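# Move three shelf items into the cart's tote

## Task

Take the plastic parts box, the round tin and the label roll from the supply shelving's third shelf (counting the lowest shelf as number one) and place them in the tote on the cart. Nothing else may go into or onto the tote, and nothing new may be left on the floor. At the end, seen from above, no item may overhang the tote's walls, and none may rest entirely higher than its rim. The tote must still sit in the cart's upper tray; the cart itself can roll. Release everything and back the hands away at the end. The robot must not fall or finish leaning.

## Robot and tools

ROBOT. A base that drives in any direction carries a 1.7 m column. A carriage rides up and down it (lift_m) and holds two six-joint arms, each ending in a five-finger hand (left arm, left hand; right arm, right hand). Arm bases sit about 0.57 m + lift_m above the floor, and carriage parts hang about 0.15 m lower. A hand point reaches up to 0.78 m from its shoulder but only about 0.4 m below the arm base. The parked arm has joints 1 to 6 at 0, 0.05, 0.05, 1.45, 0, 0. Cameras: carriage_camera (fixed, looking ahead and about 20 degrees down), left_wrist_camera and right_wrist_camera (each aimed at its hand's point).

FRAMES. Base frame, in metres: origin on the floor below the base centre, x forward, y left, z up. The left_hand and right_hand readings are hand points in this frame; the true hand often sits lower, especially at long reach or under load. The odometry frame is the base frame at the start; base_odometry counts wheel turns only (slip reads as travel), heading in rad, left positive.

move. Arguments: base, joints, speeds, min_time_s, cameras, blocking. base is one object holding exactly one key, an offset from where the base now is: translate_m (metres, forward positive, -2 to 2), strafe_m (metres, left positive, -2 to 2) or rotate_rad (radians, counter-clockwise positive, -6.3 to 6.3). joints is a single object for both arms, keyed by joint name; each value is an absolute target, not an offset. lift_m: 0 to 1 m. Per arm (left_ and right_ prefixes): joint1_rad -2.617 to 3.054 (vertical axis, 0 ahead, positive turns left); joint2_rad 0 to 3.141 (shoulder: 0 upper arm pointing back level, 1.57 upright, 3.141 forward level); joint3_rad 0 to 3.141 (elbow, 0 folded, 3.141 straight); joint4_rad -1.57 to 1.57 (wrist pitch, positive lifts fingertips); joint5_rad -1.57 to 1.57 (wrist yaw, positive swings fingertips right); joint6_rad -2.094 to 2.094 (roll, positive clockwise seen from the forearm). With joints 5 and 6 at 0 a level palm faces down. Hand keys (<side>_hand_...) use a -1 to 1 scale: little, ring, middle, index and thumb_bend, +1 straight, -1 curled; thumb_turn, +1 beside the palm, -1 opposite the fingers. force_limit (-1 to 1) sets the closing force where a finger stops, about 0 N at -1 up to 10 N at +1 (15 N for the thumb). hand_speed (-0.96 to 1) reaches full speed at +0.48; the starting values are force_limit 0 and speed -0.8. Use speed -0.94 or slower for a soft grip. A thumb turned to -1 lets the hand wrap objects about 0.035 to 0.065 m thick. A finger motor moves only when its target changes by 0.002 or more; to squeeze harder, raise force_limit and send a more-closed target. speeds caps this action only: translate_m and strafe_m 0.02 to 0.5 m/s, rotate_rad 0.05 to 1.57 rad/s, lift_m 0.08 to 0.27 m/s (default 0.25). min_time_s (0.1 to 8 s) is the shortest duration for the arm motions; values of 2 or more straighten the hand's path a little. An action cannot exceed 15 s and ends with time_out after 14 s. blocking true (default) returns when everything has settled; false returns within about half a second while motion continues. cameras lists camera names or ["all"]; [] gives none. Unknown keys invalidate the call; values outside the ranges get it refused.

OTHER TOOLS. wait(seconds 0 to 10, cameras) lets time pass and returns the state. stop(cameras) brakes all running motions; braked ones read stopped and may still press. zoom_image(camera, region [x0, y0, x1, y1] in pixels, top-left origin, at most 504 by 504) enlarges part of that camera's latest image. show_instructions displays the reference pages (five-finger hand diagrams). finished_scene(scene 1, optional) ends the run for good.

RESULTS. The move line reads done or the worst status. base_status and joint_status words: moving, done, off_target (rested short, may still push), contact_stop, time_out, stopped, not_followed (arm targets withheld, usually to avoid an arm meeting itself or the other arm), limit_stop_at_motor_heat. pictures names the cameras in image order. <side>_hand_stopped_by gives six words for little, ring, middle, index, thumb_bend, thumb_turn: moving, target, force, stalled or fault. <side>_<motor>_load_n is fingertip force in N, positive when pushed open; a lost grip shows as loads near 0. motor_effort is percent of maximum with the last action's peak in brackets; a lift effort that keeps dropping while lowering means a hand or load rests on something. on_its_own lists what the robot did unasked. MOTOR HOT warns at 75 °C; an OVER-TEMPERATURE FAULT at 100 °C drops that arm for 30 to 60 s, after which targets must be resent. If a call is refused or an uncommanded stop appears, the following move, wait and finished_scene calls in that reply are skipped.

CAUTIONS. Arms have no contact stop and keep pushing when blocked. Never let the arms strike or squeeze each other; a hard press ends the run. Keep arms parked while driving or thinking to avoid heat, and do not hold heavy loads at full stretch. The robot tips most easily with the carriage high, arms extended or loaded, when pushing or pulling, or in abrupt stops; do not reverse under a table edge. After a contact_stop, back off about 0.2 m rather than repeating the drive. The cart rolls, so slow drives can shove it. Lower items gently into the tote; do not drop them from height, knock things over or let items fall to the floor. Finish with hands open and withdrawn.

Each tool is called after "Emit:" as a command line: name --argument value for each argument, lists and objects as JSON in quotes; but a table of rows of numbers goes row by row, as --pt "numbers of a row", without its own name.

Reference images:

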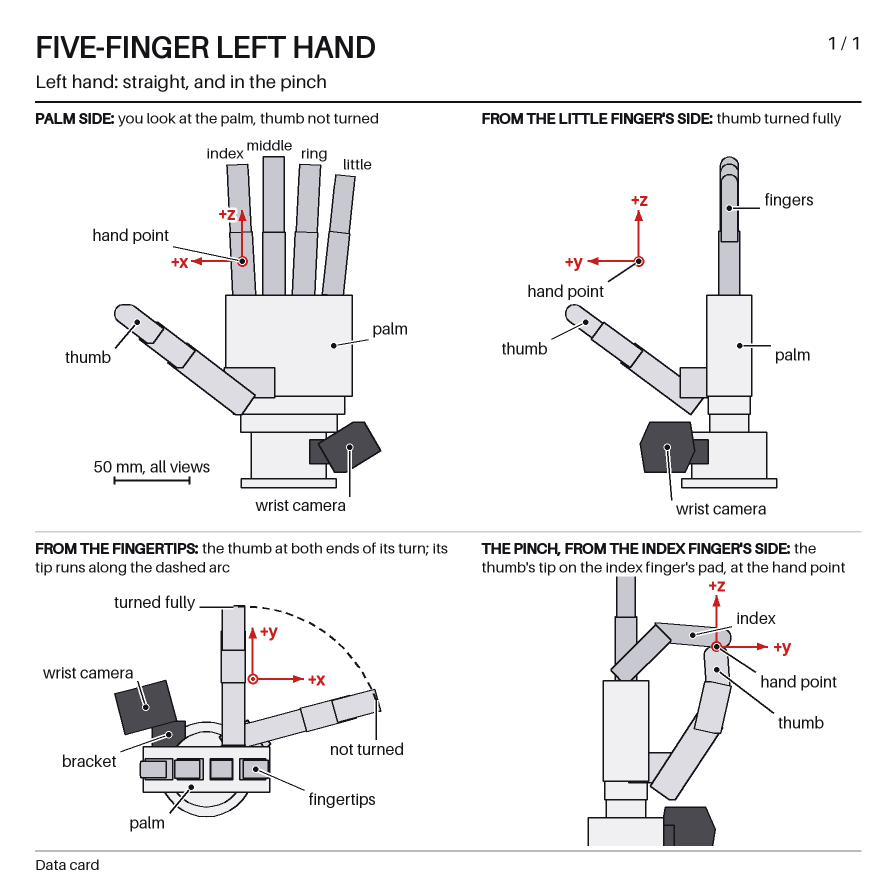

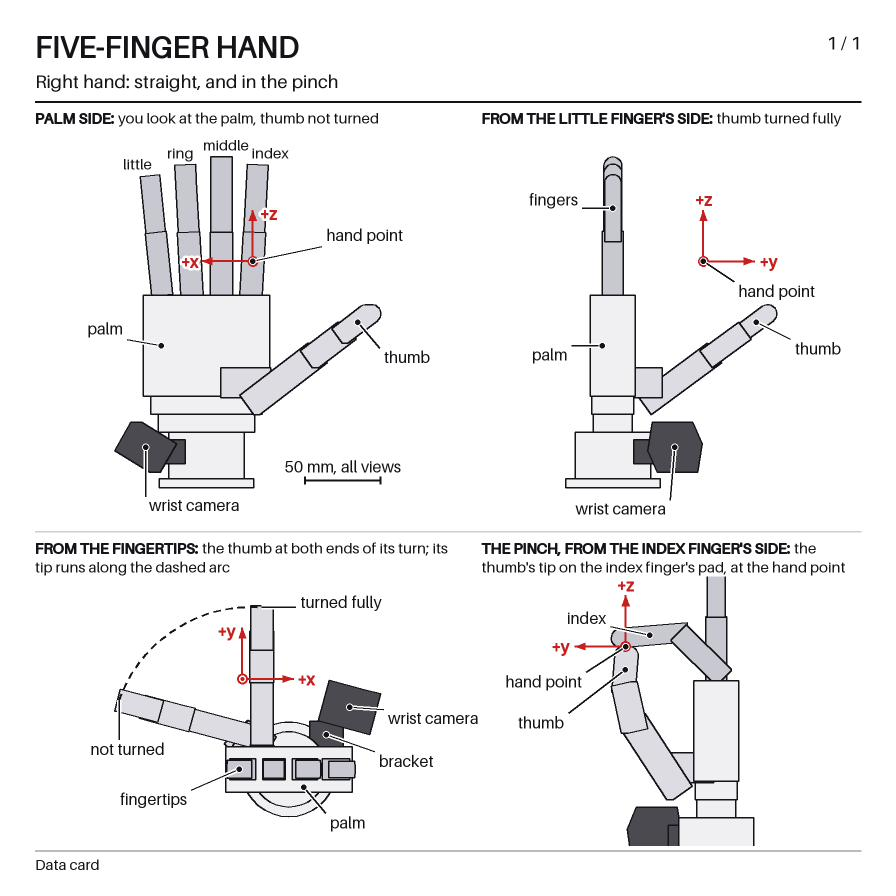

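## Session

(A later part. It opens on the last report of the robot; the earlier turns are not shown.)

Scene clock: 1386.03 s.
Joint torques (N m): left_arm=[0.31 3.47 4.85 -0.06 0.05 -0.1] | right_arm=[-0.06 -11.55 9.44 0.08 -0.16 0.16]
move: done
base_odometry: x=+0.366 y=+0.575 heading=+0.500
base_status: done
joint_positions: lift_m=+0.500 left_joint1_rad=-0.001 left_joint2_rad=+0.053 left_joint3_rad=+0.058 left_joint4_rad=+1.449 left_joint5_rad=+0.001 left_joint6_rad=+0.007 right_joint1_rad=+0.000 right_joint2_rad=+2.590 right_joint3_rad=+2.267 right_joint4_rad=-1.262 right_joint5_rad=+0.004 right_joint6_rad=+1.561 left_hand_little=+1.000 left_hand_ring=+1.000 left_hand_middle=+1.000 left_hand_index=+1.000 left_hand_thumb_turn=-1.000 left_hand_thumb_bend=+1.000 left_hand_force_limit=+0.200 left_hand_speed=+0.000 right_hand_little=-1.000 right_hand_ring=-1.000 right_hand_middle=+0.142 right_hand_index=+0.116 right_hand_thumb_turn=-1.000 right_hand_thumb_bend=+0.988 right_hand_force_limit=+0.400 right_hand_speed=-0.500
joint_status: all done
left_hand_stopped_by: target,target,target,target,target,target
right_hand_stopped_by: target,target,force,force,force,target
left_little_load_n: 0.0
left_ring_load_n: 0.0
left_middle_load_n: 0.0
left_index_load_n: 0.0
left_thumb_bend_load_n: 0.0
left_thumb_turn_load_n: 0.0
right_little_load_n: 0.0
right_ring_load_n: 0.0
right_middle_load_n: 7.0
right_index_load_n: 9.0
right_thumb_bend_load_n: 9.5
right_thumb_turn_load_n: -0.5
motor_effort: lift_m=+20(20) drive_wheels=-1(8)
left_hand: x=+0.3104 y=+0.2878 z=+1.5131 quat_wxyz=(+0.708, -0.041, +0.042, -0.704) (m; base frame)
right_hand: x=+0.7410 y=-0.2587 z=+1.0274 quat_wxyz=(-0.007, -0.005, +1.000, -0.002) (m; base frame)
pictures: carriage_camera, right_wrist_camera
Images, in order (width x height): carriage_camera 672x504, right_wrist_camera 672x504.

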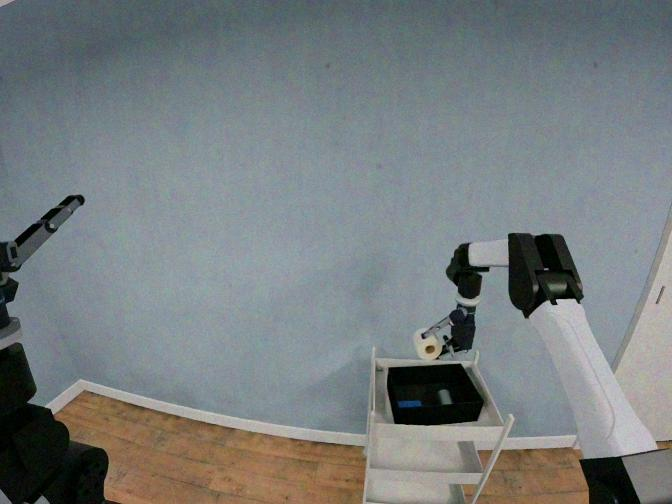

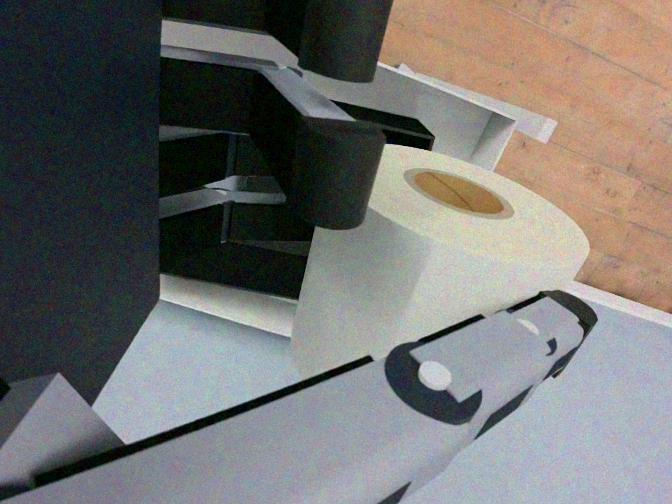

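Emit:
move --base '{"strafe_m": -0.033}' --speeds '{"strafe_m": 0.1}'

Emit:
move --base '{"translate_m": 0.14}' --speeds '{"translate_m": 0.1}' --joints '{"lift_m": 0.36}' --cameras '["carriage_camera", "right_wrist_camera"]'

Emit:
zoom_image --camera "carriage_camera" --region '[340, 250, 590, 450]'

Scene clock: 1408.10 s.
Joint torques (N m): left_arm=[0.28 3.52 4.85 -0.07 0.03 -0.09] | right_arm=[0.06 -11.55 9.46 0.08 -0.2 0.16]
move: done
base_odometry: x=+0.382 y=+0.546 heading=+0.500
base_status: done
joint_positions: lift_m=+0.500 left_joint1_rad=+0.000 left_joint2_rad=+0.053 left_joint3_rad=+0.058 left_joint4_rad=+1.449 left_joint5_rad=+0.002 left_joint6_rad=+0.007 right_joint1_rad=-0.002 right_joint2_rad=+2.590 right_joint3_rad=+2.267 right_joint4_rad=-1.263 right_joint5_rad=+0.007 right_joint6_rad=+1.562 left_hand_little=+1.000 left_hand_ring=+1.000 left_hand_middle=+1.000 left_hand_index=+1.000 left_hand_thumb_turn=-1.000 left_hand_thumb_bend=+1.000 left_hand_force_limit=+0.200 left_hand_speed=+0.000 right_hand_little=-1.000 right_hand_ring=-1.000 right_hand_middle=+0.142 right_hand_index=+0.116 right_hand_thumb_turn=-1.000 right_hand_thumb_bend=+0.988 right_hand_force_limit=+0.400 right_hand_speed=-0.500
joint_status: not commanded
left_hand_stopped_by: target,target,target,target,target,target
right_hand_stopped_by: target,target,force,force,force,target
left_little_load_n: 0.0
left_ring_load_n: 0.0
left_middle_load_n: 0.0
left_index_load_n: 0.0
left_thumb_bend_load_n: 0.0
left_thumb_turn_load_n: 0.0
right_little_load_n: 0.0
right_ring_load_n: 0.0
right_middle_load_n: 7.0
right_index_load_n: 8.5
right_thumb_bend_load_n: 9.0
right_thumb_turn_load_n: -0.5
motor_effort: lift_m=+20(20) drive_wheels=-1(11)
left_hand: x=+0.3104 y=+0.2877 z=+1.5131 quat_wxyz=(+0.708, -0.041, +0.042, -0.704) (m; base frame)
right_hand: x=+0.7407 y=-0.2606 z=+1.0271 quat_wxyz=(-0.008, -0.003, +1.000, -0.004) (m; base frame)
pictures: none

Scene clock: 1410.20 s.
Joint torques (N m): left_arm=[0.29 3.45 4.85 -0.07 0.04 -0.09] | right_arm=[0.13 -12.97 8.49 0.1 -0.19 0.15]
move: done
base_odometry: x=+0.505 y=+0.613 heading=+0.500
base_status: done
joint_positions: lift_m=+0.360 left_joint1_rad=+0.000 left_joint2_rad=+0.053 left_joint3_rad=+0.058 left_joint4_rad=+1.448 left_joint5_rad=+0.002 left_joint6_rad=+0.007 right_joint1_rad=-0.002 right_joint2_rad=+2.607 right_joint3_rad=+2.277 right_joint4_rad=-1.269 right_joint5_rad=+0.007 right_joint6_rad=+1.563 left_hand_little=+1.000 left_hand_ring=+1.000 left_hand_middle=+1.000 left_hand_index=+1.000 left_hand_thumb_turn=-1.000 left_hand_thumb_bend=+1.000 left_hand_force_limit=+0.200 left_hand_speed=+0.000 right_hand_little=-1.000 right_hand_ring=-1.000 right_hand_middle=+0.142 right_hand_index=+0.116 right_hand_thumb_turn=-1.000 right_hand_thumb_bend=+0.988 right_hand_force_limit=+0.400 right_hand_speed=-0.500
joint_status: all done
left_hand_stopped_by: target,target,target,target,target,target
right_hand_stopped_by: target,target,force,force,force,target
left_little_load_n: 0.0
left_ring_load_n: 0.0
left_middle_load_n: 0.0
left_index_load_n: 0.0
left_thumb_bend_load_n: 0.0
left_thumb_turn_load_n: 0.0
right_little_load_n: 0.0
right_ring_load_n: 0.0
right_middle_load_n: 7.0
right_index_load_n: 9.0
right_thumb_bend_load_n: 9.5
right_thumb_turn_load_n: -0.5
motor_effort: lift_m=+21(21) drive_wheels=-2(8)
left_hand: x=+0.3106 y=+0.2877 z=+1.3730 quat_wxyz=(+0.708, -0.041, +0.042, -0.704) (m; base frame)
right_hand: x=+0.7395 y=-0.2607 z=+0.8809 quat_wxyz=(-0.014, -0.003, +1.000, -0.004) (m; base frame)
pictures: carriage_camera, right_wrist_camera
Images, in order (width x height): carriage_camera 672x504, right_wrist_camera 672x504.

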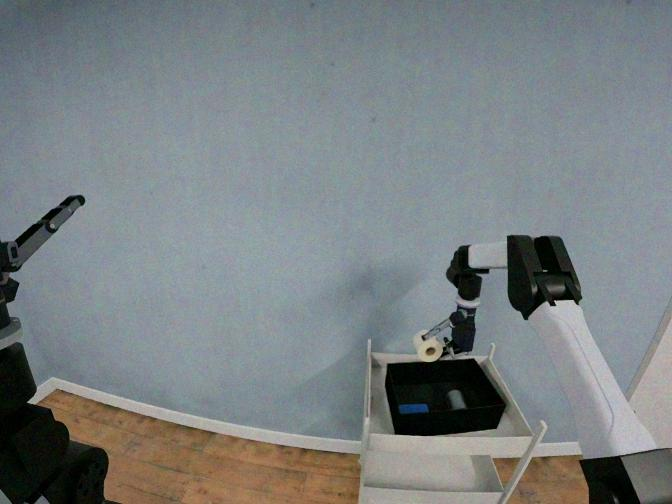

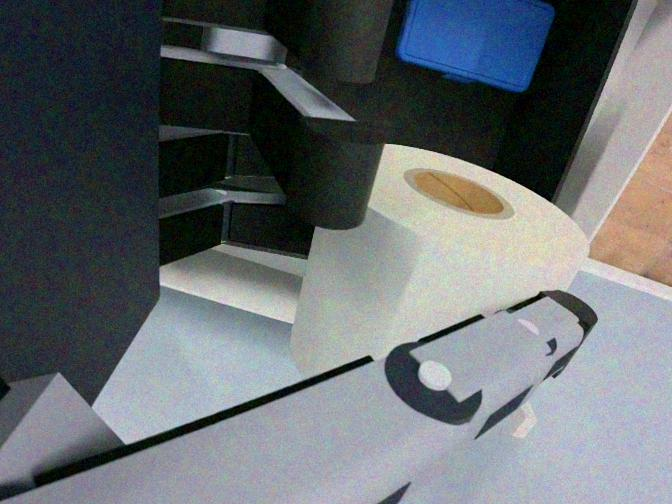

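Scaled by 2.016 from the camera's 672x504 image, which has a finer 960x720 frame.

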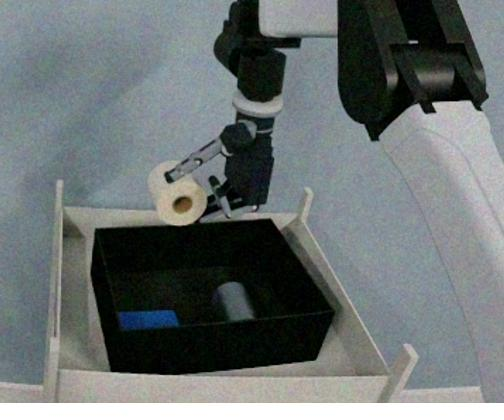

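Emit:
move --base '{"translate_m": 0.022}' --speeds '{"translate_m": 0.06}'

Emit:
move --joints '{"lift_m": 0.28}' --speeds '{"lift_m": 0.1}' --cameras '["carriage_camera", "right_wrist_camera"]'

Emit:
zoom_image --camera "carriage_camera" --region '[370, 230, 570, 430]'

Scene clock: 1427.07 s.
Joint torques (N m): left_arm=[0.28 3.51 4.83 -0.05 0.05 -0.08] | right_arm=[0.13 -12.96 8.46 0.12 -0.2 0.15]
move: done
base_odometry: x=+0.524 y=+0.623 heading=+0.500
base_status: done
joint_positions: lift_m=+0.360 left_joint1_rad=+0.000 left_joint2_rad=+0.053 left_joint3_rad=+0.058 left_joint4_rad=+1.449 left_joint5_rad=+0.002 left_joint6_rad=+0.007 right_joint1_rad=-0.002 right_joint2_rad=+2.607 right_joint3_rad=+2.277 right_joint4_rad=-1.271 right_joint5_rad=+0.007 right_joint6_rad=+1.563 left_hand_little=+1.000 left_hand_ring=+1.000 left_hand_middle=+1.000 left_hand_index=+1.000 left_hand_thumb_turn=-1.000 left_hand_thumb_bend=+1.000 left_hand_force_limit=+0.200 left_hand_speed=+0.000 right_hand_little=-1.000 right_hand_ring=-1.000 right_hand_middle=+0.142 right_hand_index=+0.116 right_hand_thumb_turn=-1.000 right_hand_thumb_bend=+0.988 right_hand_force_limit=+0.400 right_hand_speed=-0.500
joint_status: not commanded
left_hand_stopped_by: target,target,target,target,target,target
right_hand_stopped_by: target,target,force,force,force,target
left_little_load_n: 0.0
left_ring_load_n: 0.0
left_middle_load_n: 0.0
left_index_load_n: 0.0
left_thumb_bend_load_n: 0.0
left_thumb_turn_load_n: 0.0
right_little_load_n: 0.0
right_ring_load_n: 0.0
right_middle_load_n: 7.0
right_index_load_n: 8.5
right_thumb_bend_load_n: 9.5
right_thumb_turn_load_n: -0.5
motor_effort: lift_m=+21(21) drive_wheels=-1(11)
left_hand: x=+0.3103 y=+0.2877 z=+1.3731 quat_wxyz=(+0.708, -0.040, +0.042, -0.704) (m; base frame)
right_hand: x=+0.7391 y=-0.2607 z=+0.8809 quat_wxyz=(-0.015, -0.003, +1.000, -0.004) (m; base frame)
pictures: none

Scene clock: 1428.23 s.
Joint torques (N m): left_arm=[0.28 3.49 4.86 -0.11 0.05 -0.09] | right_arm=[0.08 -13.15 8.31 0.12 -0.19 0.15]
move: done
base_odometry: x=+0.524 y=+0.623 heading=+0.500
base_status: not commanded
joint_positions: lift_m=+0.280 left_joint1_rad=+0.000 left_joint2_rad=+0.053 left_joint3_rad=+0.058 left_joint4_rad=+1.450 left_joint5_rad=+0.002 left_joint6_rad=+0.007 right_joint1_rad=-0.002 right_joint2_rad=+2.608 right_joint3_rad=+2.280 right_joint4_rad=-1.271 right_joint5_rad=+0.007 right_joint6_rad=+1.563 left_hand_little=+1.000 left_hand_ring=+1.000 left_hand_middle=+1.000 left_hand_index=+1.000 left_hand_thumb_turn=-1.000 left_hand_thumb_bend=+1.000 left_hand_force_limit=+0.200 left_hand_speed=+0.000 right_hand_little=-1.000 right_hand_ring=-1.000 right_hand_middle=+0.142 right_hand_index=+0.116 right_hand_thumb_turn=-1.000 right_hand_thumb_bend=+0.988 right_hand_force_limit=+0.400 right_hand_speed=-0.500
joint_status: all done
left_hand_stopped_by: target,target,target,target,target,target
right_hand_stopped_by: target,target,force,force,force,target
left_little_load_n: 0.0
left_ring_load_n: 0.0
left_middle_load_n: 0.0
left_index_load_n: 0.0
left_thumb_bend_load_n: 0.0
left_thumb_turn_load_n: 0.0
right_little_load_n: 0.0
right_ring_load_n: 0.0
right_middle_load_n: 6.5
right_index_load_n: 8.5
right_thumb_bend_load_n: 9.5
right_thumb_turn_load_n: -0.5
motor_effort: lift_m=+21(22) drive_wheels=-1(3)
left_hand: x=+0.3103 y=+0.2877 z=+1.2930 quat_wxyz=(+0.708, -0.040, +0.042, -0.704) (m; base frame)
right_hand: x=+0.7394 y=-0.2607 z=+0.8011 quat_wxyz=(-0.015, -0.003, +1.000, -0.004) (m; base frame)
pictures: carriage_camera, right_wrist_camera
Images, in order (width x height): carriage_camera 672x504, right_wrist_camera 672x504.

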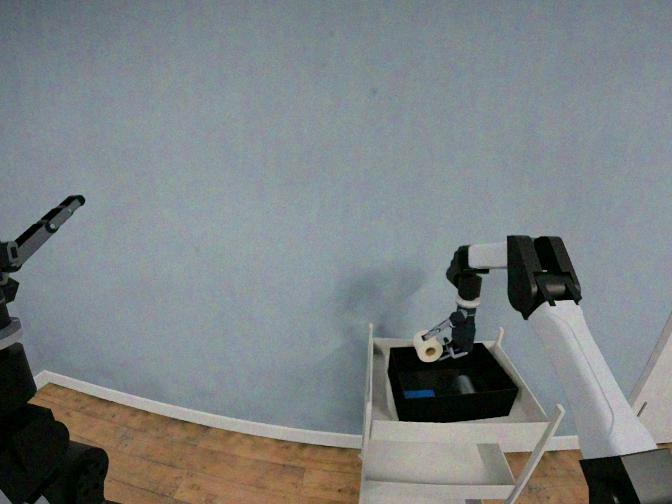

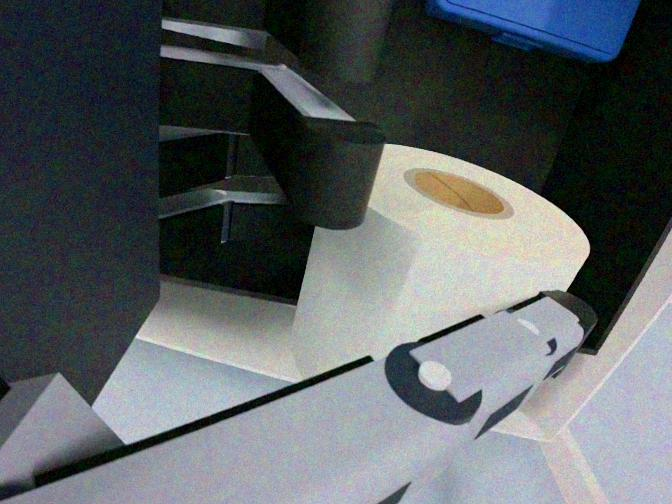

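Scaled by 2.520 from the camera's 672x504 image, which has a finer 960x720 frame.

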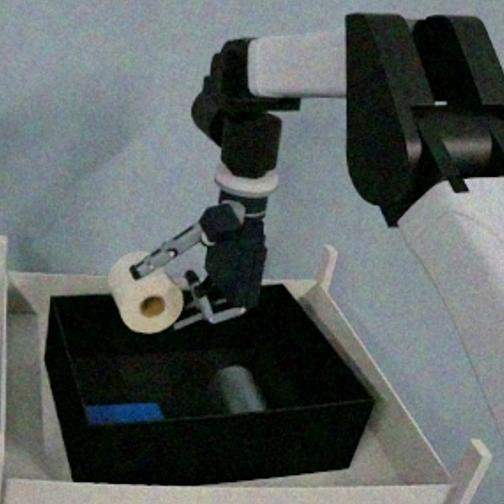

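Emit:
move --base '{"strafe_m": 0.013}' --speeds '{"strafe_m": 0.06}'

Emit:
move --joints '{"lift_m": 0.24}' --speeds '{"lift_m": 0.08}' --cameras '["carriage_camera", "right_wrist_camera"]'

Emit:
zoom_image --camera "carriage_camera" --region '[370, 230, 570, 430]'

Scene clock: 1446.23 s.
Joint torques (N m): left_arm=[0.27 3.48 4.86 -0.06 0.04 -0.09] | right_arm=[-0.14 -13.12 8.21 0.11 -0.21 0.15]
move: done
base_odometry: x=+0.518 y=+0.635 heading=+0.500
base_status: done
joint_positions: lift_m=+0.280 left_joint1_rad=+0.000 left_joint2_rad=+0.053 left_joint3_rad=+0.058 left_joint4_rad=+1.450 left_joint5_rad=+0.001 left_joint6_rad=+0.007 right_joint1_rad=+0.000 right_joint2_rad=+2.608 right_joint3_rad=+2.280 right_joint4_rad=-1.271 right_joint5_rad=+0.009 right_joint6_rad=+1.563 left_hand_little=+1.000 left_hand_ring=+1.000 left_hand_middle=+1.000 left_hand_index=+1.000 left_hand_thumb_turn=-1.000 left_hand_thumb_bend=+1.000 left_hand_force_limit=+0.200 left_hand_speed=+0.000 right_hand_little=-1.000 right_hand_ring=-1.000 right_hand_middle=+0.142 right_hand_index=+0.116 right_hand_thumb_turn=-1.000 right_hand_thumb_bend=+0.988 right_hand_force_limit=+0.400 right_hand_speed=-0.500
joint_status: not commanded
left_hand_stopped_by: target,target,target,target,target,target
right_hand_stopped_by: target,target,force,force,force,target
left_little_load_n: 0.0
left_ring_load_n: 0.0
left_middle_load_n: 0.0
left_index_load_n: 0.0
left_thumb_bend_load_n: 0.0
left_thumb_turn_load_n: 0.0
right_little_load_n: 0.0
right_ring_load_n: 0.0
right_middle_load_n: 7.0
right_index_load_n: 8.5
right_thumb_bend_load_n: 9.5
right_thumb_turn_load_n: -0.5
motor_effort: lift_m=+21(21) drive_wheels=+3(7)
left_hand: x=+0.3102 y=+0.2878 z=+1.2930 quat_wxyz=(+0.708, -0.040, +0.041, -0.704) (m; base frame)
right_hand: x=+0.7393 y=-0.2595 z=+0.8010 quat_wxyz=(-0.015, -0.004, +1.000, -0.004) (m; base frame)
pictures: none

Scene clock: 1447.10 s.
Joint torques (N m): left_arm=[0.28 3.52 4.88 -0.07 0.05 -0.09] | right_arm=[-0.1 -13.23 8.13 0.13 -0.2 0.15]
move: done
base_odometry: x=+0.518 y=+0.635 heading=+0.500
base_status: not commanded
joint_positions: lift_m=+0.240 left_joint1_rad=+0.000 left_joint2_rad=+0.052 left_joint3_rad=+0.058 left_joint4_rad=+1.450 left_joint5_rad=+0.001 left_joint6_rad=+0.007 right_joint1_rad=+0.000 right_joint2_rad=+2.610 right_joint3_rad=+2.281 right_joint4_rad=-1.272 right_joint5_rad=+0.009 right_joint6_rad=+1.564 left_hand_little=+1.000 left_hand_ring=+1.000 left_hand_middle=+1.000 left_hand_index=+1.000 left_hand_thumb_turn=-1.000 left_hand_thumb_bend=+1.000 left_hand_force_limit=+0.200 left_hand_speed=+0.000 right_hand_little=-1.000 right_hand_ring=-1.000 right_hand_middle=+0.142 right_hand_index=+0.116 right_hand_thumb_turn=-1.000 right_hand_thumb_bend=+0.988 right_hand_force_limit=+0.400 right_hand_speed=-0.500
joint_status: all done
left_hand_stopped_by: target,target,target,target,target,target
right_hand_stopped_by: target,target,force,force,force,target
left_little_load_n: 0.0
left_ring_load_n: 0.0
left_middle_load_n: 0.0
left_index_load_n: 0.0
left_thumb_bend_load_n: 0.0
left_thumb_turn_load_n: 0.0
right_little_load_n: 0.0
right_ring_load_n: 0.0
right_middle_load_n: 7.0
right_index_load_n: 8.5
right_thumb_bend_load_n: 9.0
right_thumb_turn_load_n: -0.5
motor_effort: lift_m=+21(21) drive_wheels=+3(3)
left_hand: x=+0.3099 y=+0.2878 z=+1.2532 quat_wxyz=(+0.708, -0.040, +0.041, -0.704) (m; base frame)
right_hand: x=+0.7394 y=-0.2595 z=+0.7607 quat_wxyz=(-0.015, -0.004, +1.000, -0.004) (m; base frame)
pictures: carriage_camera, right_wrist_camera
Images, in order (width x height): carriage_camera 672x504, right_wrist_camera 672x504.

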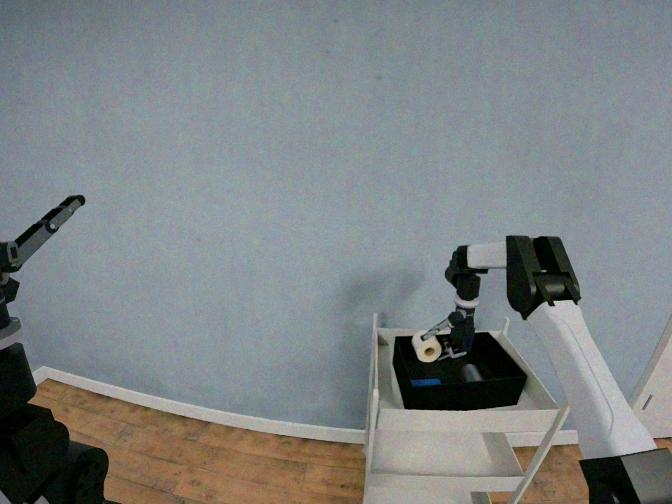

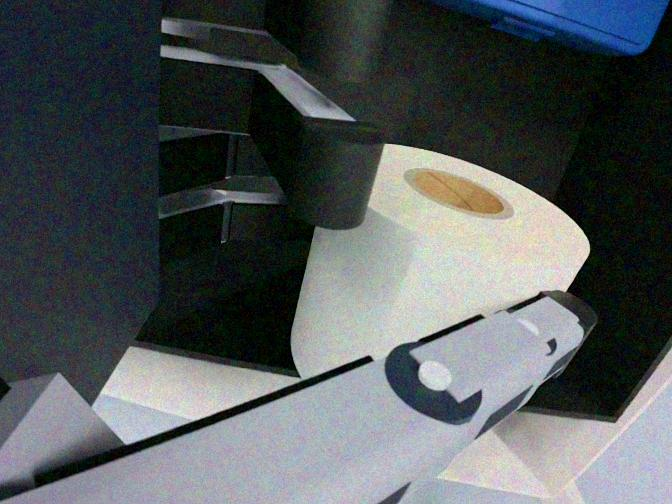

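Scaled by 2.520 from the camera's 672x504 image, which has a finer 960x720 frame.

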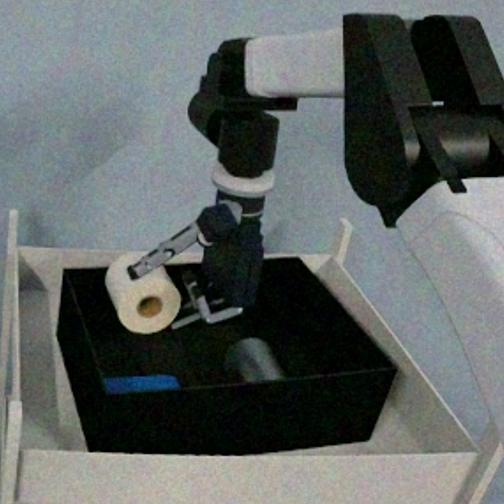

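Emit:
move --joints '{"lift_m": 0.215}' --speeds '{"lift_m": 0.08}' --cameras '["right_wrist_camera"]'

Emit:
move --joints '{"lift_m": 0.2}' --speeds '{"lift_m": 0.08}' --cameras '["carriage_camera", "right_wrist_camera"]'

Emit:
zoom_image --camera "carriage_camera" --region '[370, 230, 570, 430]'

Scene clock: 1452.97 s.
Joint torques (N m): left_arm=[0.28 3.56 4.92 -0.09 0.01 -0.09] | right_arm=[-0.08 -13.29 8.12 0.12 -0.21 0.15]
move: done
base_odometry: x=+0.518 y=+0.635 heading=+0.500
base_status: not commanded
joint_positions: lift_m=+0.215 left_joint1_rad=+0.000 left_joint2_rad=+0.052 left_joint3_rad=+0.058 left_joint4_rad=+1.450 left_joint5_rad=+0.001 left_joint6_rad=+0.007 right_joint1_rad=+0.000 right_joint2_rad=+2.611 right_joint3_rad=+2.281 right_joint4_rad=-1.272 right_joint5_rad=+0.009 right_joint6_rad=+1.564 left_hand_little=+1.000 left_hand_ring=+1.000 left_hand_middle=+1.000 left_hand_index=+1.000 left_hand_thumb_turn=-1.000 left_hand_thumb_bend=+1.000 left_hand_force_limit=+0.200 left_hand_speed=+0.000 right_hand_little=-1.000 right_hand_ring=-1.000 right_hand_middle=+0.142 right_hand_index=+0.116 right_hand_thumb_turn=-1.000 right_hand_thumb_bend=+0.988 right_hand_force_limit=+0.400 right_hand_speed=-0.500
joint_status: all done
left_hand_stopped_by: target,target,target,target,target,target
right_hand_stopped_by: target,target,force,force,force,target
left_little_load_n: 0.0
left_ring_load_n: 0.0
left_middle_load_n: 0.0
left_index_load_n: 0.0
left_thumb_bend_load_n: 0.0
left_thumb_turn_load_n: 0.0
right_little_load_n: 0.0
right_ring_load_n: 0.0
right_middle_load_n: 6.5
right_index_load_n: 8.5
right_thumb_bend_load_n: 9.5
right_thumb_turn_load_n: -0.5
motor_effort: lift_m=+21(22) drive_wheels=+3(3)
left_hand: x=+0.3099 y=+0.2878 z=+1.2281 quat_wxyz=(+0.708, -0.040, +0.041, -0.704) (m; base frame)
right_hand: x=+0.7390 y=-0.2595 z=+0.7349 quat_wxyz=(-0.016, -0.004, +1.000, -0.004) (m; base frame)
pictures: right_wrist_camera
Images, in order (width x height): right_wrist_camera 672x504.

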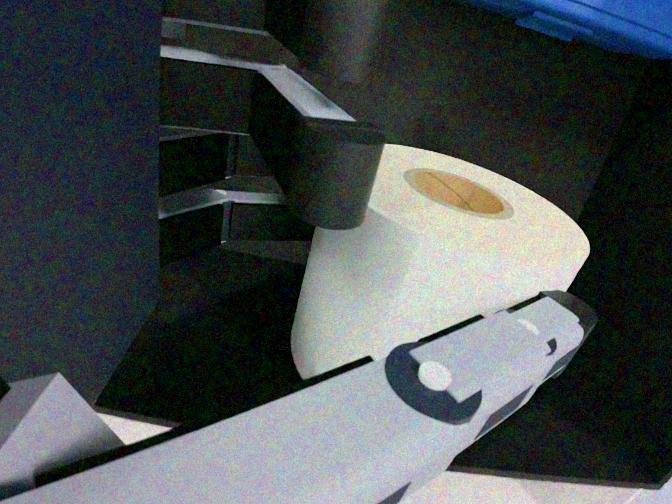

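Scene clock: 1453.53 s.
Joint torques (N m): left_arm=[0.28 3.56 4.93 -0.08 0.04 -0.09] | right_arm=[-0.12 -13.33 8.1 0.14 -0.21 0.14]
move: done
base_odometry: x=+0.518 y=+0.635 heading=+0.500
base_status: not commanded
joint_positions: lift_m=+0.200 left_joint1_rad=+0.000 left_joint2_rad=+0.052 left_joint3_rad=+0.058 left_joint4_rad=+1.451 left_joint5_rad=+0.001 left_joint6_rad=+0.007 right_joint1_rad=+0.000 right_joint2_rad=+2.611 right_joint3_rad=+2.281 right_joint4_rad=-1.273 right_joint5_rad=+0.009 right_joint6_rad=+1.564 left_hand_little=+1.000 left_hand_ring=+1.000 left_hand_middle=+1.000 left_hand_index=+1.000 left_hand_thumb_turn=-1.000 left_hand_thumb_bend=+1.000 left_hand_force_limit=+0.200 left_hand_speed=+0.000 right_hand_little=-1.000 right_hand_ring=-1.000 right_hand_middle=+0.142 right_hand_index=+0.116 right_hand_thumb_turn=-1.000 right_hand_thumb_bend=+0.988 right_hand_force_limit=+0.400 right_hand_speed=-0.500
joint_status: all done
left_hand_stopped_by: target,target,target,target,target,target
right_hand_stopped_by: target,target,force,force,force,target
left_little_load_n: 0.0
left_ring_load_n: 0.0
left_middle_load_n: 0.0
left_index_load_n: 0.0
left_thumb_bend_load_n: 0.0
left_thumb_turn_load_n: 0.0
right_little_load_n: 0.0
right_ring_load_n: 0.0
right_middle_load_n: 7.0
right_index_load_n: 8.5
right_thumb_bend_load_n: 9.0
right_thumb_turn_load_n: -0.5
motor_effort: lift_m=+21(21) drive_wheels=+3(3)
left_hand: x=+0.3098 y=+0.2878 z=+1.2132 quat_wxyz=(+0.708, -0.040, +0.041, -0.704) (m; base frame)
right_hand: x=+0.7389 y=-0.2595 z=+0.7200 quat_wxyz=(-0.016, -0.004, +1.000, -0.004) (m; base frame)
pictures: carriage_camera, right_wrist_camera
Images, in order (width x height): carriage_camera 672x504, right_wrist_camera 672x504.

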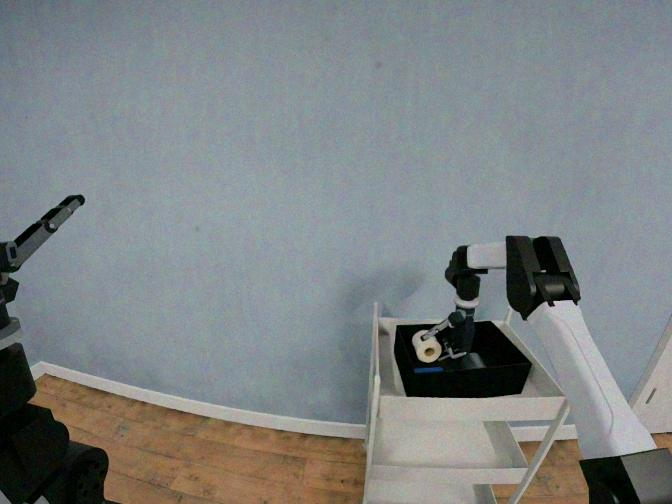

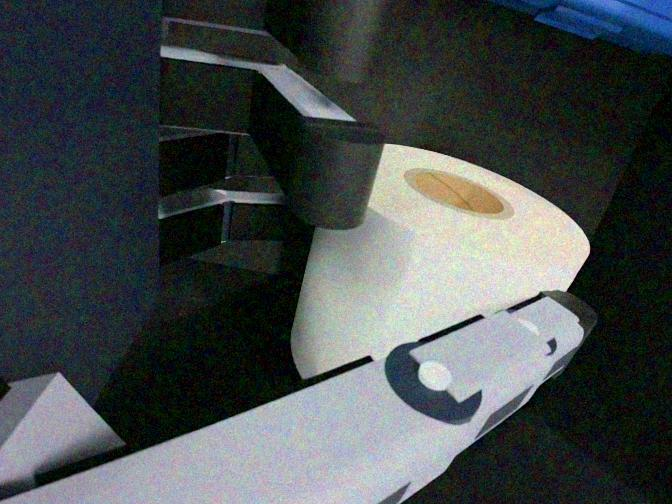

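Scaled by 2.520 from the camera's 672x504 image, which has a finer 960x720 frame.

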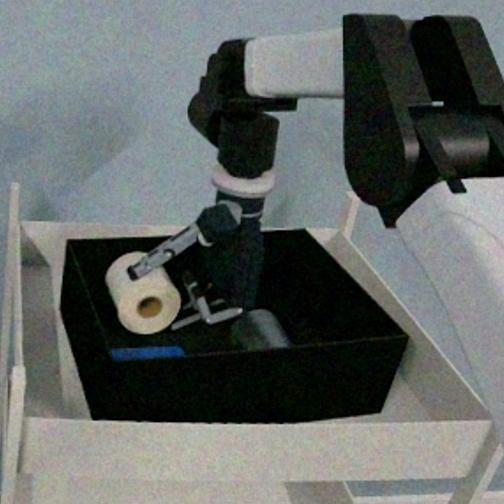

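Emit:
move --joints '{"lift_m": 0.193}' --speeds '{"lift_m": 0.08}'

Emit:
move --joints '{"lift_m": 0.187}' --speeds '{"lift_m": 0.08}' --cameras '["right_wrist_camera"]'

Scene clock: 1457.30 s.
Joint torques (N m): left_arm=[0.29 3.52 4.83 -0.08 0.05 -0.09] | right_arm=[-0.12 -13.55 8.12 0.12 -0.21 0.14]
move: done
base_odometry: x=+0.518 y=+0.635 heading=+0.500
base_status: not commanded
joint_positions: lift_m=+0.193 left_joint1_rad=+0.000 left_joint2_rad=+0.052 left_joint3_rad=+0.058 left_joint4_rad=+1.450 left_joint5_rad=+0.001 left_joint6_rad=+0.007 right_joint1_rad=+0.000 right_joint2_rad=+2.614 right_joint3_rad=+2.281 right_joint4_rad=-1.273 right_joint5_rad=+0.009 right_joint6_rad=+1.564 left_hand_little=+1.000 left_hand_ring=+1.000 left_hand_middle=+1.000 left_hand_index=+1.000 left_hand_thumb_turn=-1.000 left_hand_thumb_bend=+1.000 left_hand_force_limit=+0.200 left_hand_speed=+0.000 right_hand_little=-1.000 right_hand_ring=-1.000 right_hand_middle=+0.142 right_hand_index=+0.116 right_hand_thumb_turn=-1.000 right_hand_thumb_bend=+0.988 right_hand_force_limit=+0.400 right_hand_speed=-0.500
joint_status: all done
left_hand_stopped_by: target,target,target,target,target,target
right_hand_stopped_by: target,target,force,force,force,target
left_little_load_n: 0.0
left_ring_load_n: 0.0
left_middle_load_n: 0.0
left_index_load_n: 0.0
left_thumb_bend_load_n: 0.0
left_thumb_turn_load_n: 0.0
right_little_load_n: 0.0
right_ring_load_n: 0.0
right_middle_load_n: 7.0
right_index_load_n: 8.5
right_thumb_bend_load_n: 9.5
right_thumb_turn_load_n: -0.5
motor_effort: lift_m=+21(21) drive_wheels=+3(3)
left_hand: x=+0.3099 y=+0.2878 z=+1.2062 quat_wxyz=(+0.708, -0.040, +0.041, -0.704) (m; base frame)
right_hand: x=+0.7385 y=-0.2595 z=+0.7116 quat_wxyz=(-0.017, -0.004, +1.000, -0.004) (m; base frame)
pictures: none

Scene clock: 1457.73 s.
Joint torques (N m): left_arm=[0.27 3.54 4.86 -0.07 0.06 -0.09] | right_arm=[-0.16 -13.6 7.79 0.15 -0.12 0.15]
move: done
base_odometry: x=+0.518 y=+0.635 heading=+0.500
base_status: not commanded
joint_positions: lift_m=+0.187 left_joint1_rad=+0.000 left_joint2_rad=+0.052 left_joint3_rad=+0.058 left_joint4_rad=+1.451 left_joint5_rad=+0.001 left_joint6_rad=+0.007 right_joint1_rad=+0.000 right_joint2_rad=+2.614 right_joint3_rad=+2.285 right_joint4_rad=-1.274 right_joint5_rad=+0.000 right_joint6_rad=+1.564 left_hand_little=+1.000 left_hand_ring=+1.000 left_hand_middle=+1.000 left_hand_index=+1.000 left_hand_thumb_turn=-1.000 left_hand_thumb_bend=+1.000 left_hand_force_limit=+0.200 left_hand_speed=+0.000 right_hand_little=-1.000 right_hand_ring=-1.000 right_hand_middle=+0.142 right_hand_index=+0.116 right_hand_thumb_turn=-1.000 right_hand_thumb_bend=+0.988 right_hand_force_limit=+0.400 right_hand_speed=-0.500
joint_status: all done
left_hand_stopped_by: target,target,target,target,target,target
right_hand_stopped_by: target,target,force,force,force,target
left_little_load_n: 0.0
left_ring_load_n: 0.0
left_middle_load_n: 0.0
left_index_load_n: 0.0
left_thumb_bend_load_n: 0.0
left_thumb_turn_load_n: 0.0
right_little_load_n: 0.0
right_ring_load_n: 0.0
right_middle_load_n: 6.0
right_index_load_n: 7.5
right_thumb_bend_load_n: 9.5
right_thumb_turn_load_n: -3.0
motor_effort: lift_m=+20(20) drive_wheels=+3(3)
left_hand: x=+0.3098 y=+0.2878 z=+1.2003 quat_wxyz=(+0.708, -0.040, +0.041, -0.704) (m; base frame)
right_hand: x=+0.7394 y=-0.2578 z=+0.7072 quat_wxyz=(-0.016, -0.003, +1.000, +0.000) (m; base frame)
pictures: right_wrist_camera
Images, in order (width x height): right_wrist_camera 672x504.

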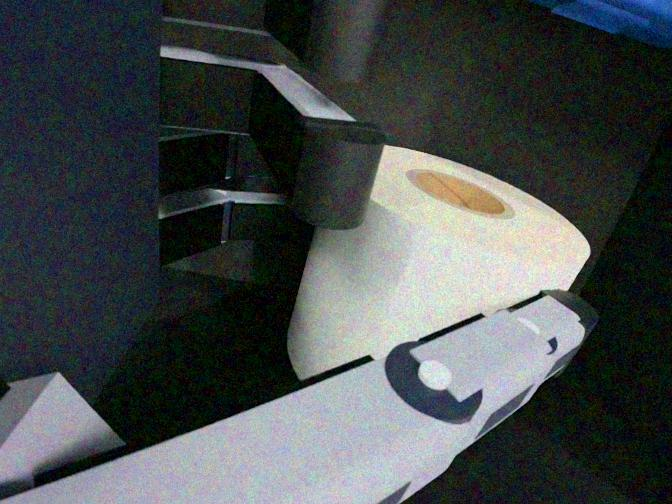

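Emit:
move --joints '{"lift_m": 0.192}' --speeds '{"lift_m": 0.08}'

Emit:
move --joints '{"right_hand_index": 0.4, "right_hand_middle": 0.4, "right_hand_thumb_bend": 1.0, "right_hand_speed": -0.88}' --cameras '["carriage_camera", "right_wrist_camera"]'

Emit:
zoom_image --camera "carriage_camera" --region '[370, 230, 570, 430]'

Scene clock: 1464.00 s.
Joint torques (N m): left_arm=[0.29 3.48 4.94 -0.12 0.05 -0.09] | right_arm=[-0.23 -13.55 7.79 0.13 -0.15 0.14]
move: done
base_odometry: x=+0.518 y=+0.635 heading=+0.500
base_status: not commanded
joint_positions: lift_m=+0.192 left_joint1_rad=+0.000 left_joint2_rad=+0.052 left_joint3_rad=+0.058 left_joint4_rad=+1.451 left_joint5_rad=+0.001 left_joint6_rad=+0.007 right_joint1_rad=+0.000 right_joint2_rad=+2.614 right_joint3_rad=+2.285 right_joint4_rad=-1.272 right_joint5_rad=+0.003 right_joint6_rad=+1.565 left_hand_little=+1.000 left_hand_ring=+1.000 left_hand_middle=+1.000 left_hand_index=+1.000 left_hand_thumb_turn=-1.000 left_hand_thumb_bend=+1.000 left_hand_force_limit=+0.200 left_hand_speed=+0.000 right_hand_little=-1.000 right_hand_ring=-1.000 right_hand_middle=+0.142 right_hand_index=+0.116 right_hand_thumb_turn=-1.000 right_hand_thumb_bend=+0.988 right_hand_force_limit=+0.400 right_hand_speed=-0.500
joint_status: all done
left_hand_stopped_by: target,target,target,target,target,target
right_hand_stopped_by: target,target,force,force,force,target
left_little_load_n: 0.0
left_ring_load_n: 0.0
left_middle_load_n: 0.5
left_index_load_n: 0.0
left_thumb_bend_load_n: 0.5
left_thumb_turn_load_n: 0.0
right_little_load_n: 0.0
right_ring_load_n: 0.0
right_middle_load_n: 6.5
right_index_load_n: 8.5
right_thumb_bend_load_n: 9.5
right_thumb_turn_load_n: -0.5
motor_effort: lift_m=+21(24) drive_wheels=+3(3)
left_hand: x=+0.3098 y=+0.2878 z=+1.2052 quat_wxyz=(+0.708, -0.040, +0.041, -0.704) (m; base frame)
right_hand: x=+0.7398 y=-0.2585 z=+0.7120 quat_wxyz=(-0.015, -0.003, +1.000, -0.002) (m; base frame)
pictures: none

Scene clock: 1465.33 s.
Joint torques (N m): left_arm=[0.28 3.56 4.88 -0.09 0.05 -0.09] | right_arm=[-0.13 -12.74 6.97 0.27 0.12 0.14]
move: done
base_odometry: x=+0.518 y=+0.635 heading=+0.500
base_status: not commanded
joint_positions: lift_m=+0.192 left_joint1_rad=+0.000 left_joint2_rad=+0.052 left_joint3_rad=+0.058 left_joint4_rad=+1.451 left_joint5_rad=+0.001 left_joint6_rad=+0.007 right_joint1_rad=+0.000 right_joint2_rad=+2.604 right_joint3_rad=+2.294 right_joint4_rad=-1.286 right_joint5_rad=-0.025 right_joint6_rad=+1.565 left_hand_little=+1.000 left_hand_ring=+1.000 left_hand_middle=+1.000 left_hand_index=+1.000 left_hand_thumb_turn=-1.000 left_hand_thumb_bend=+1.000 left_hand_force_limit=+0.200 left_hand_speed=+0.000 right_hand_little=-1.000 right_hand_ring=-1.000 right_hand_middle=+0.398 right_hand_index=+0.400 right_hand_thumb_turn=-1.000 right_hand_thumb_bend=+1.000 right_hand_force_limit=+0.400 right_hand_speed=-0.880
joint_status: all done
left_hand_stopped_by: target,target,target,target,target,target
right_hand_stopped_by: target,target,target,target,target,target
left_little_load_n: 0.0
left_ring_load_n: 0.0
left_middle_load_n: 0.0
left_index_load_n: 0.0
left_thumb_bend_load_n: 0.0
left_thumb_turn_load_n: -0.5
right_little_load_n: 0.0
right_ring_load_n: 0.0
right_middle_load_n: -5.0
right_index_load_n: 0.0
right_thumb_bend_load_n: 0.0
right_thumb_turn_load_n: 0.0
motor_effort: lift_m=+21(21) drive_wheels=+3(3)
left_hand: x=+0.3098 y=+0.2878 z=+1.2052 quat_wxyz=(+0.708, -0.040, +0.041, -0.704) (m; base frame)
right_hand: x=+0.7403 y=-0.2530 z=+0.7207 quat_wxyz=(-0.013, -0.003, +1.000, +0.013) (m; base frame)
pictures: carriage_camera, right_wrist_camera
Images, in order (width x height): carriage_camera 672x504, right_wrist_camera 672x504.

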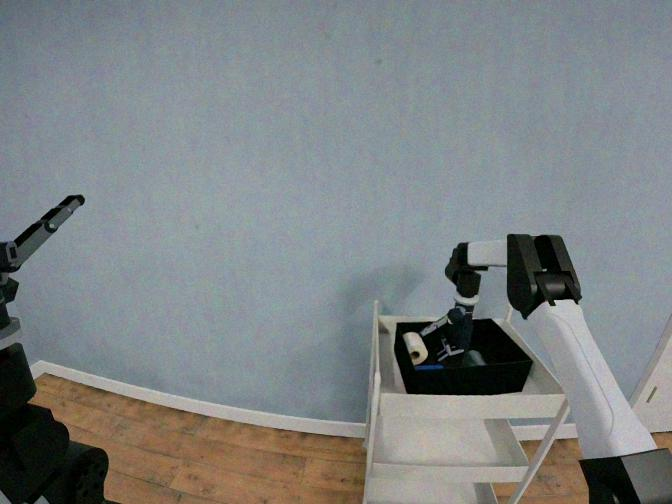

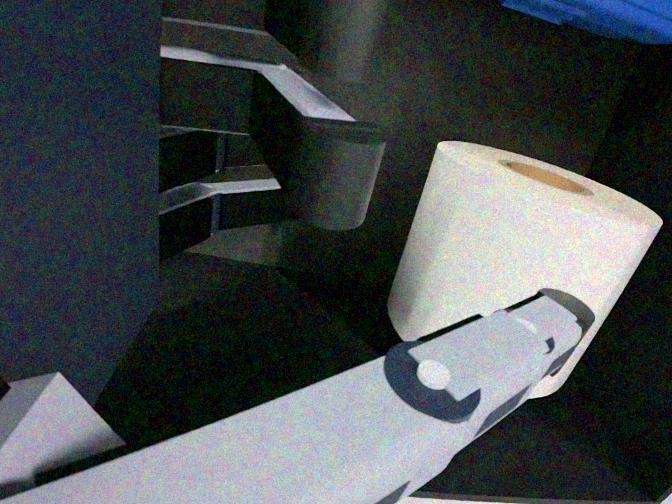

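Scaled by 2.520 from the camera's 672x504 image, which has a finer 960x720 frame.

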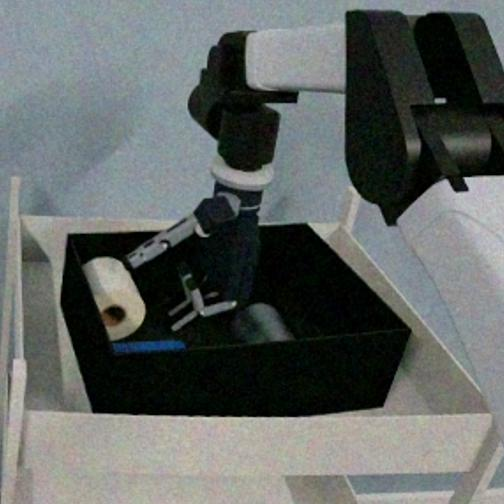

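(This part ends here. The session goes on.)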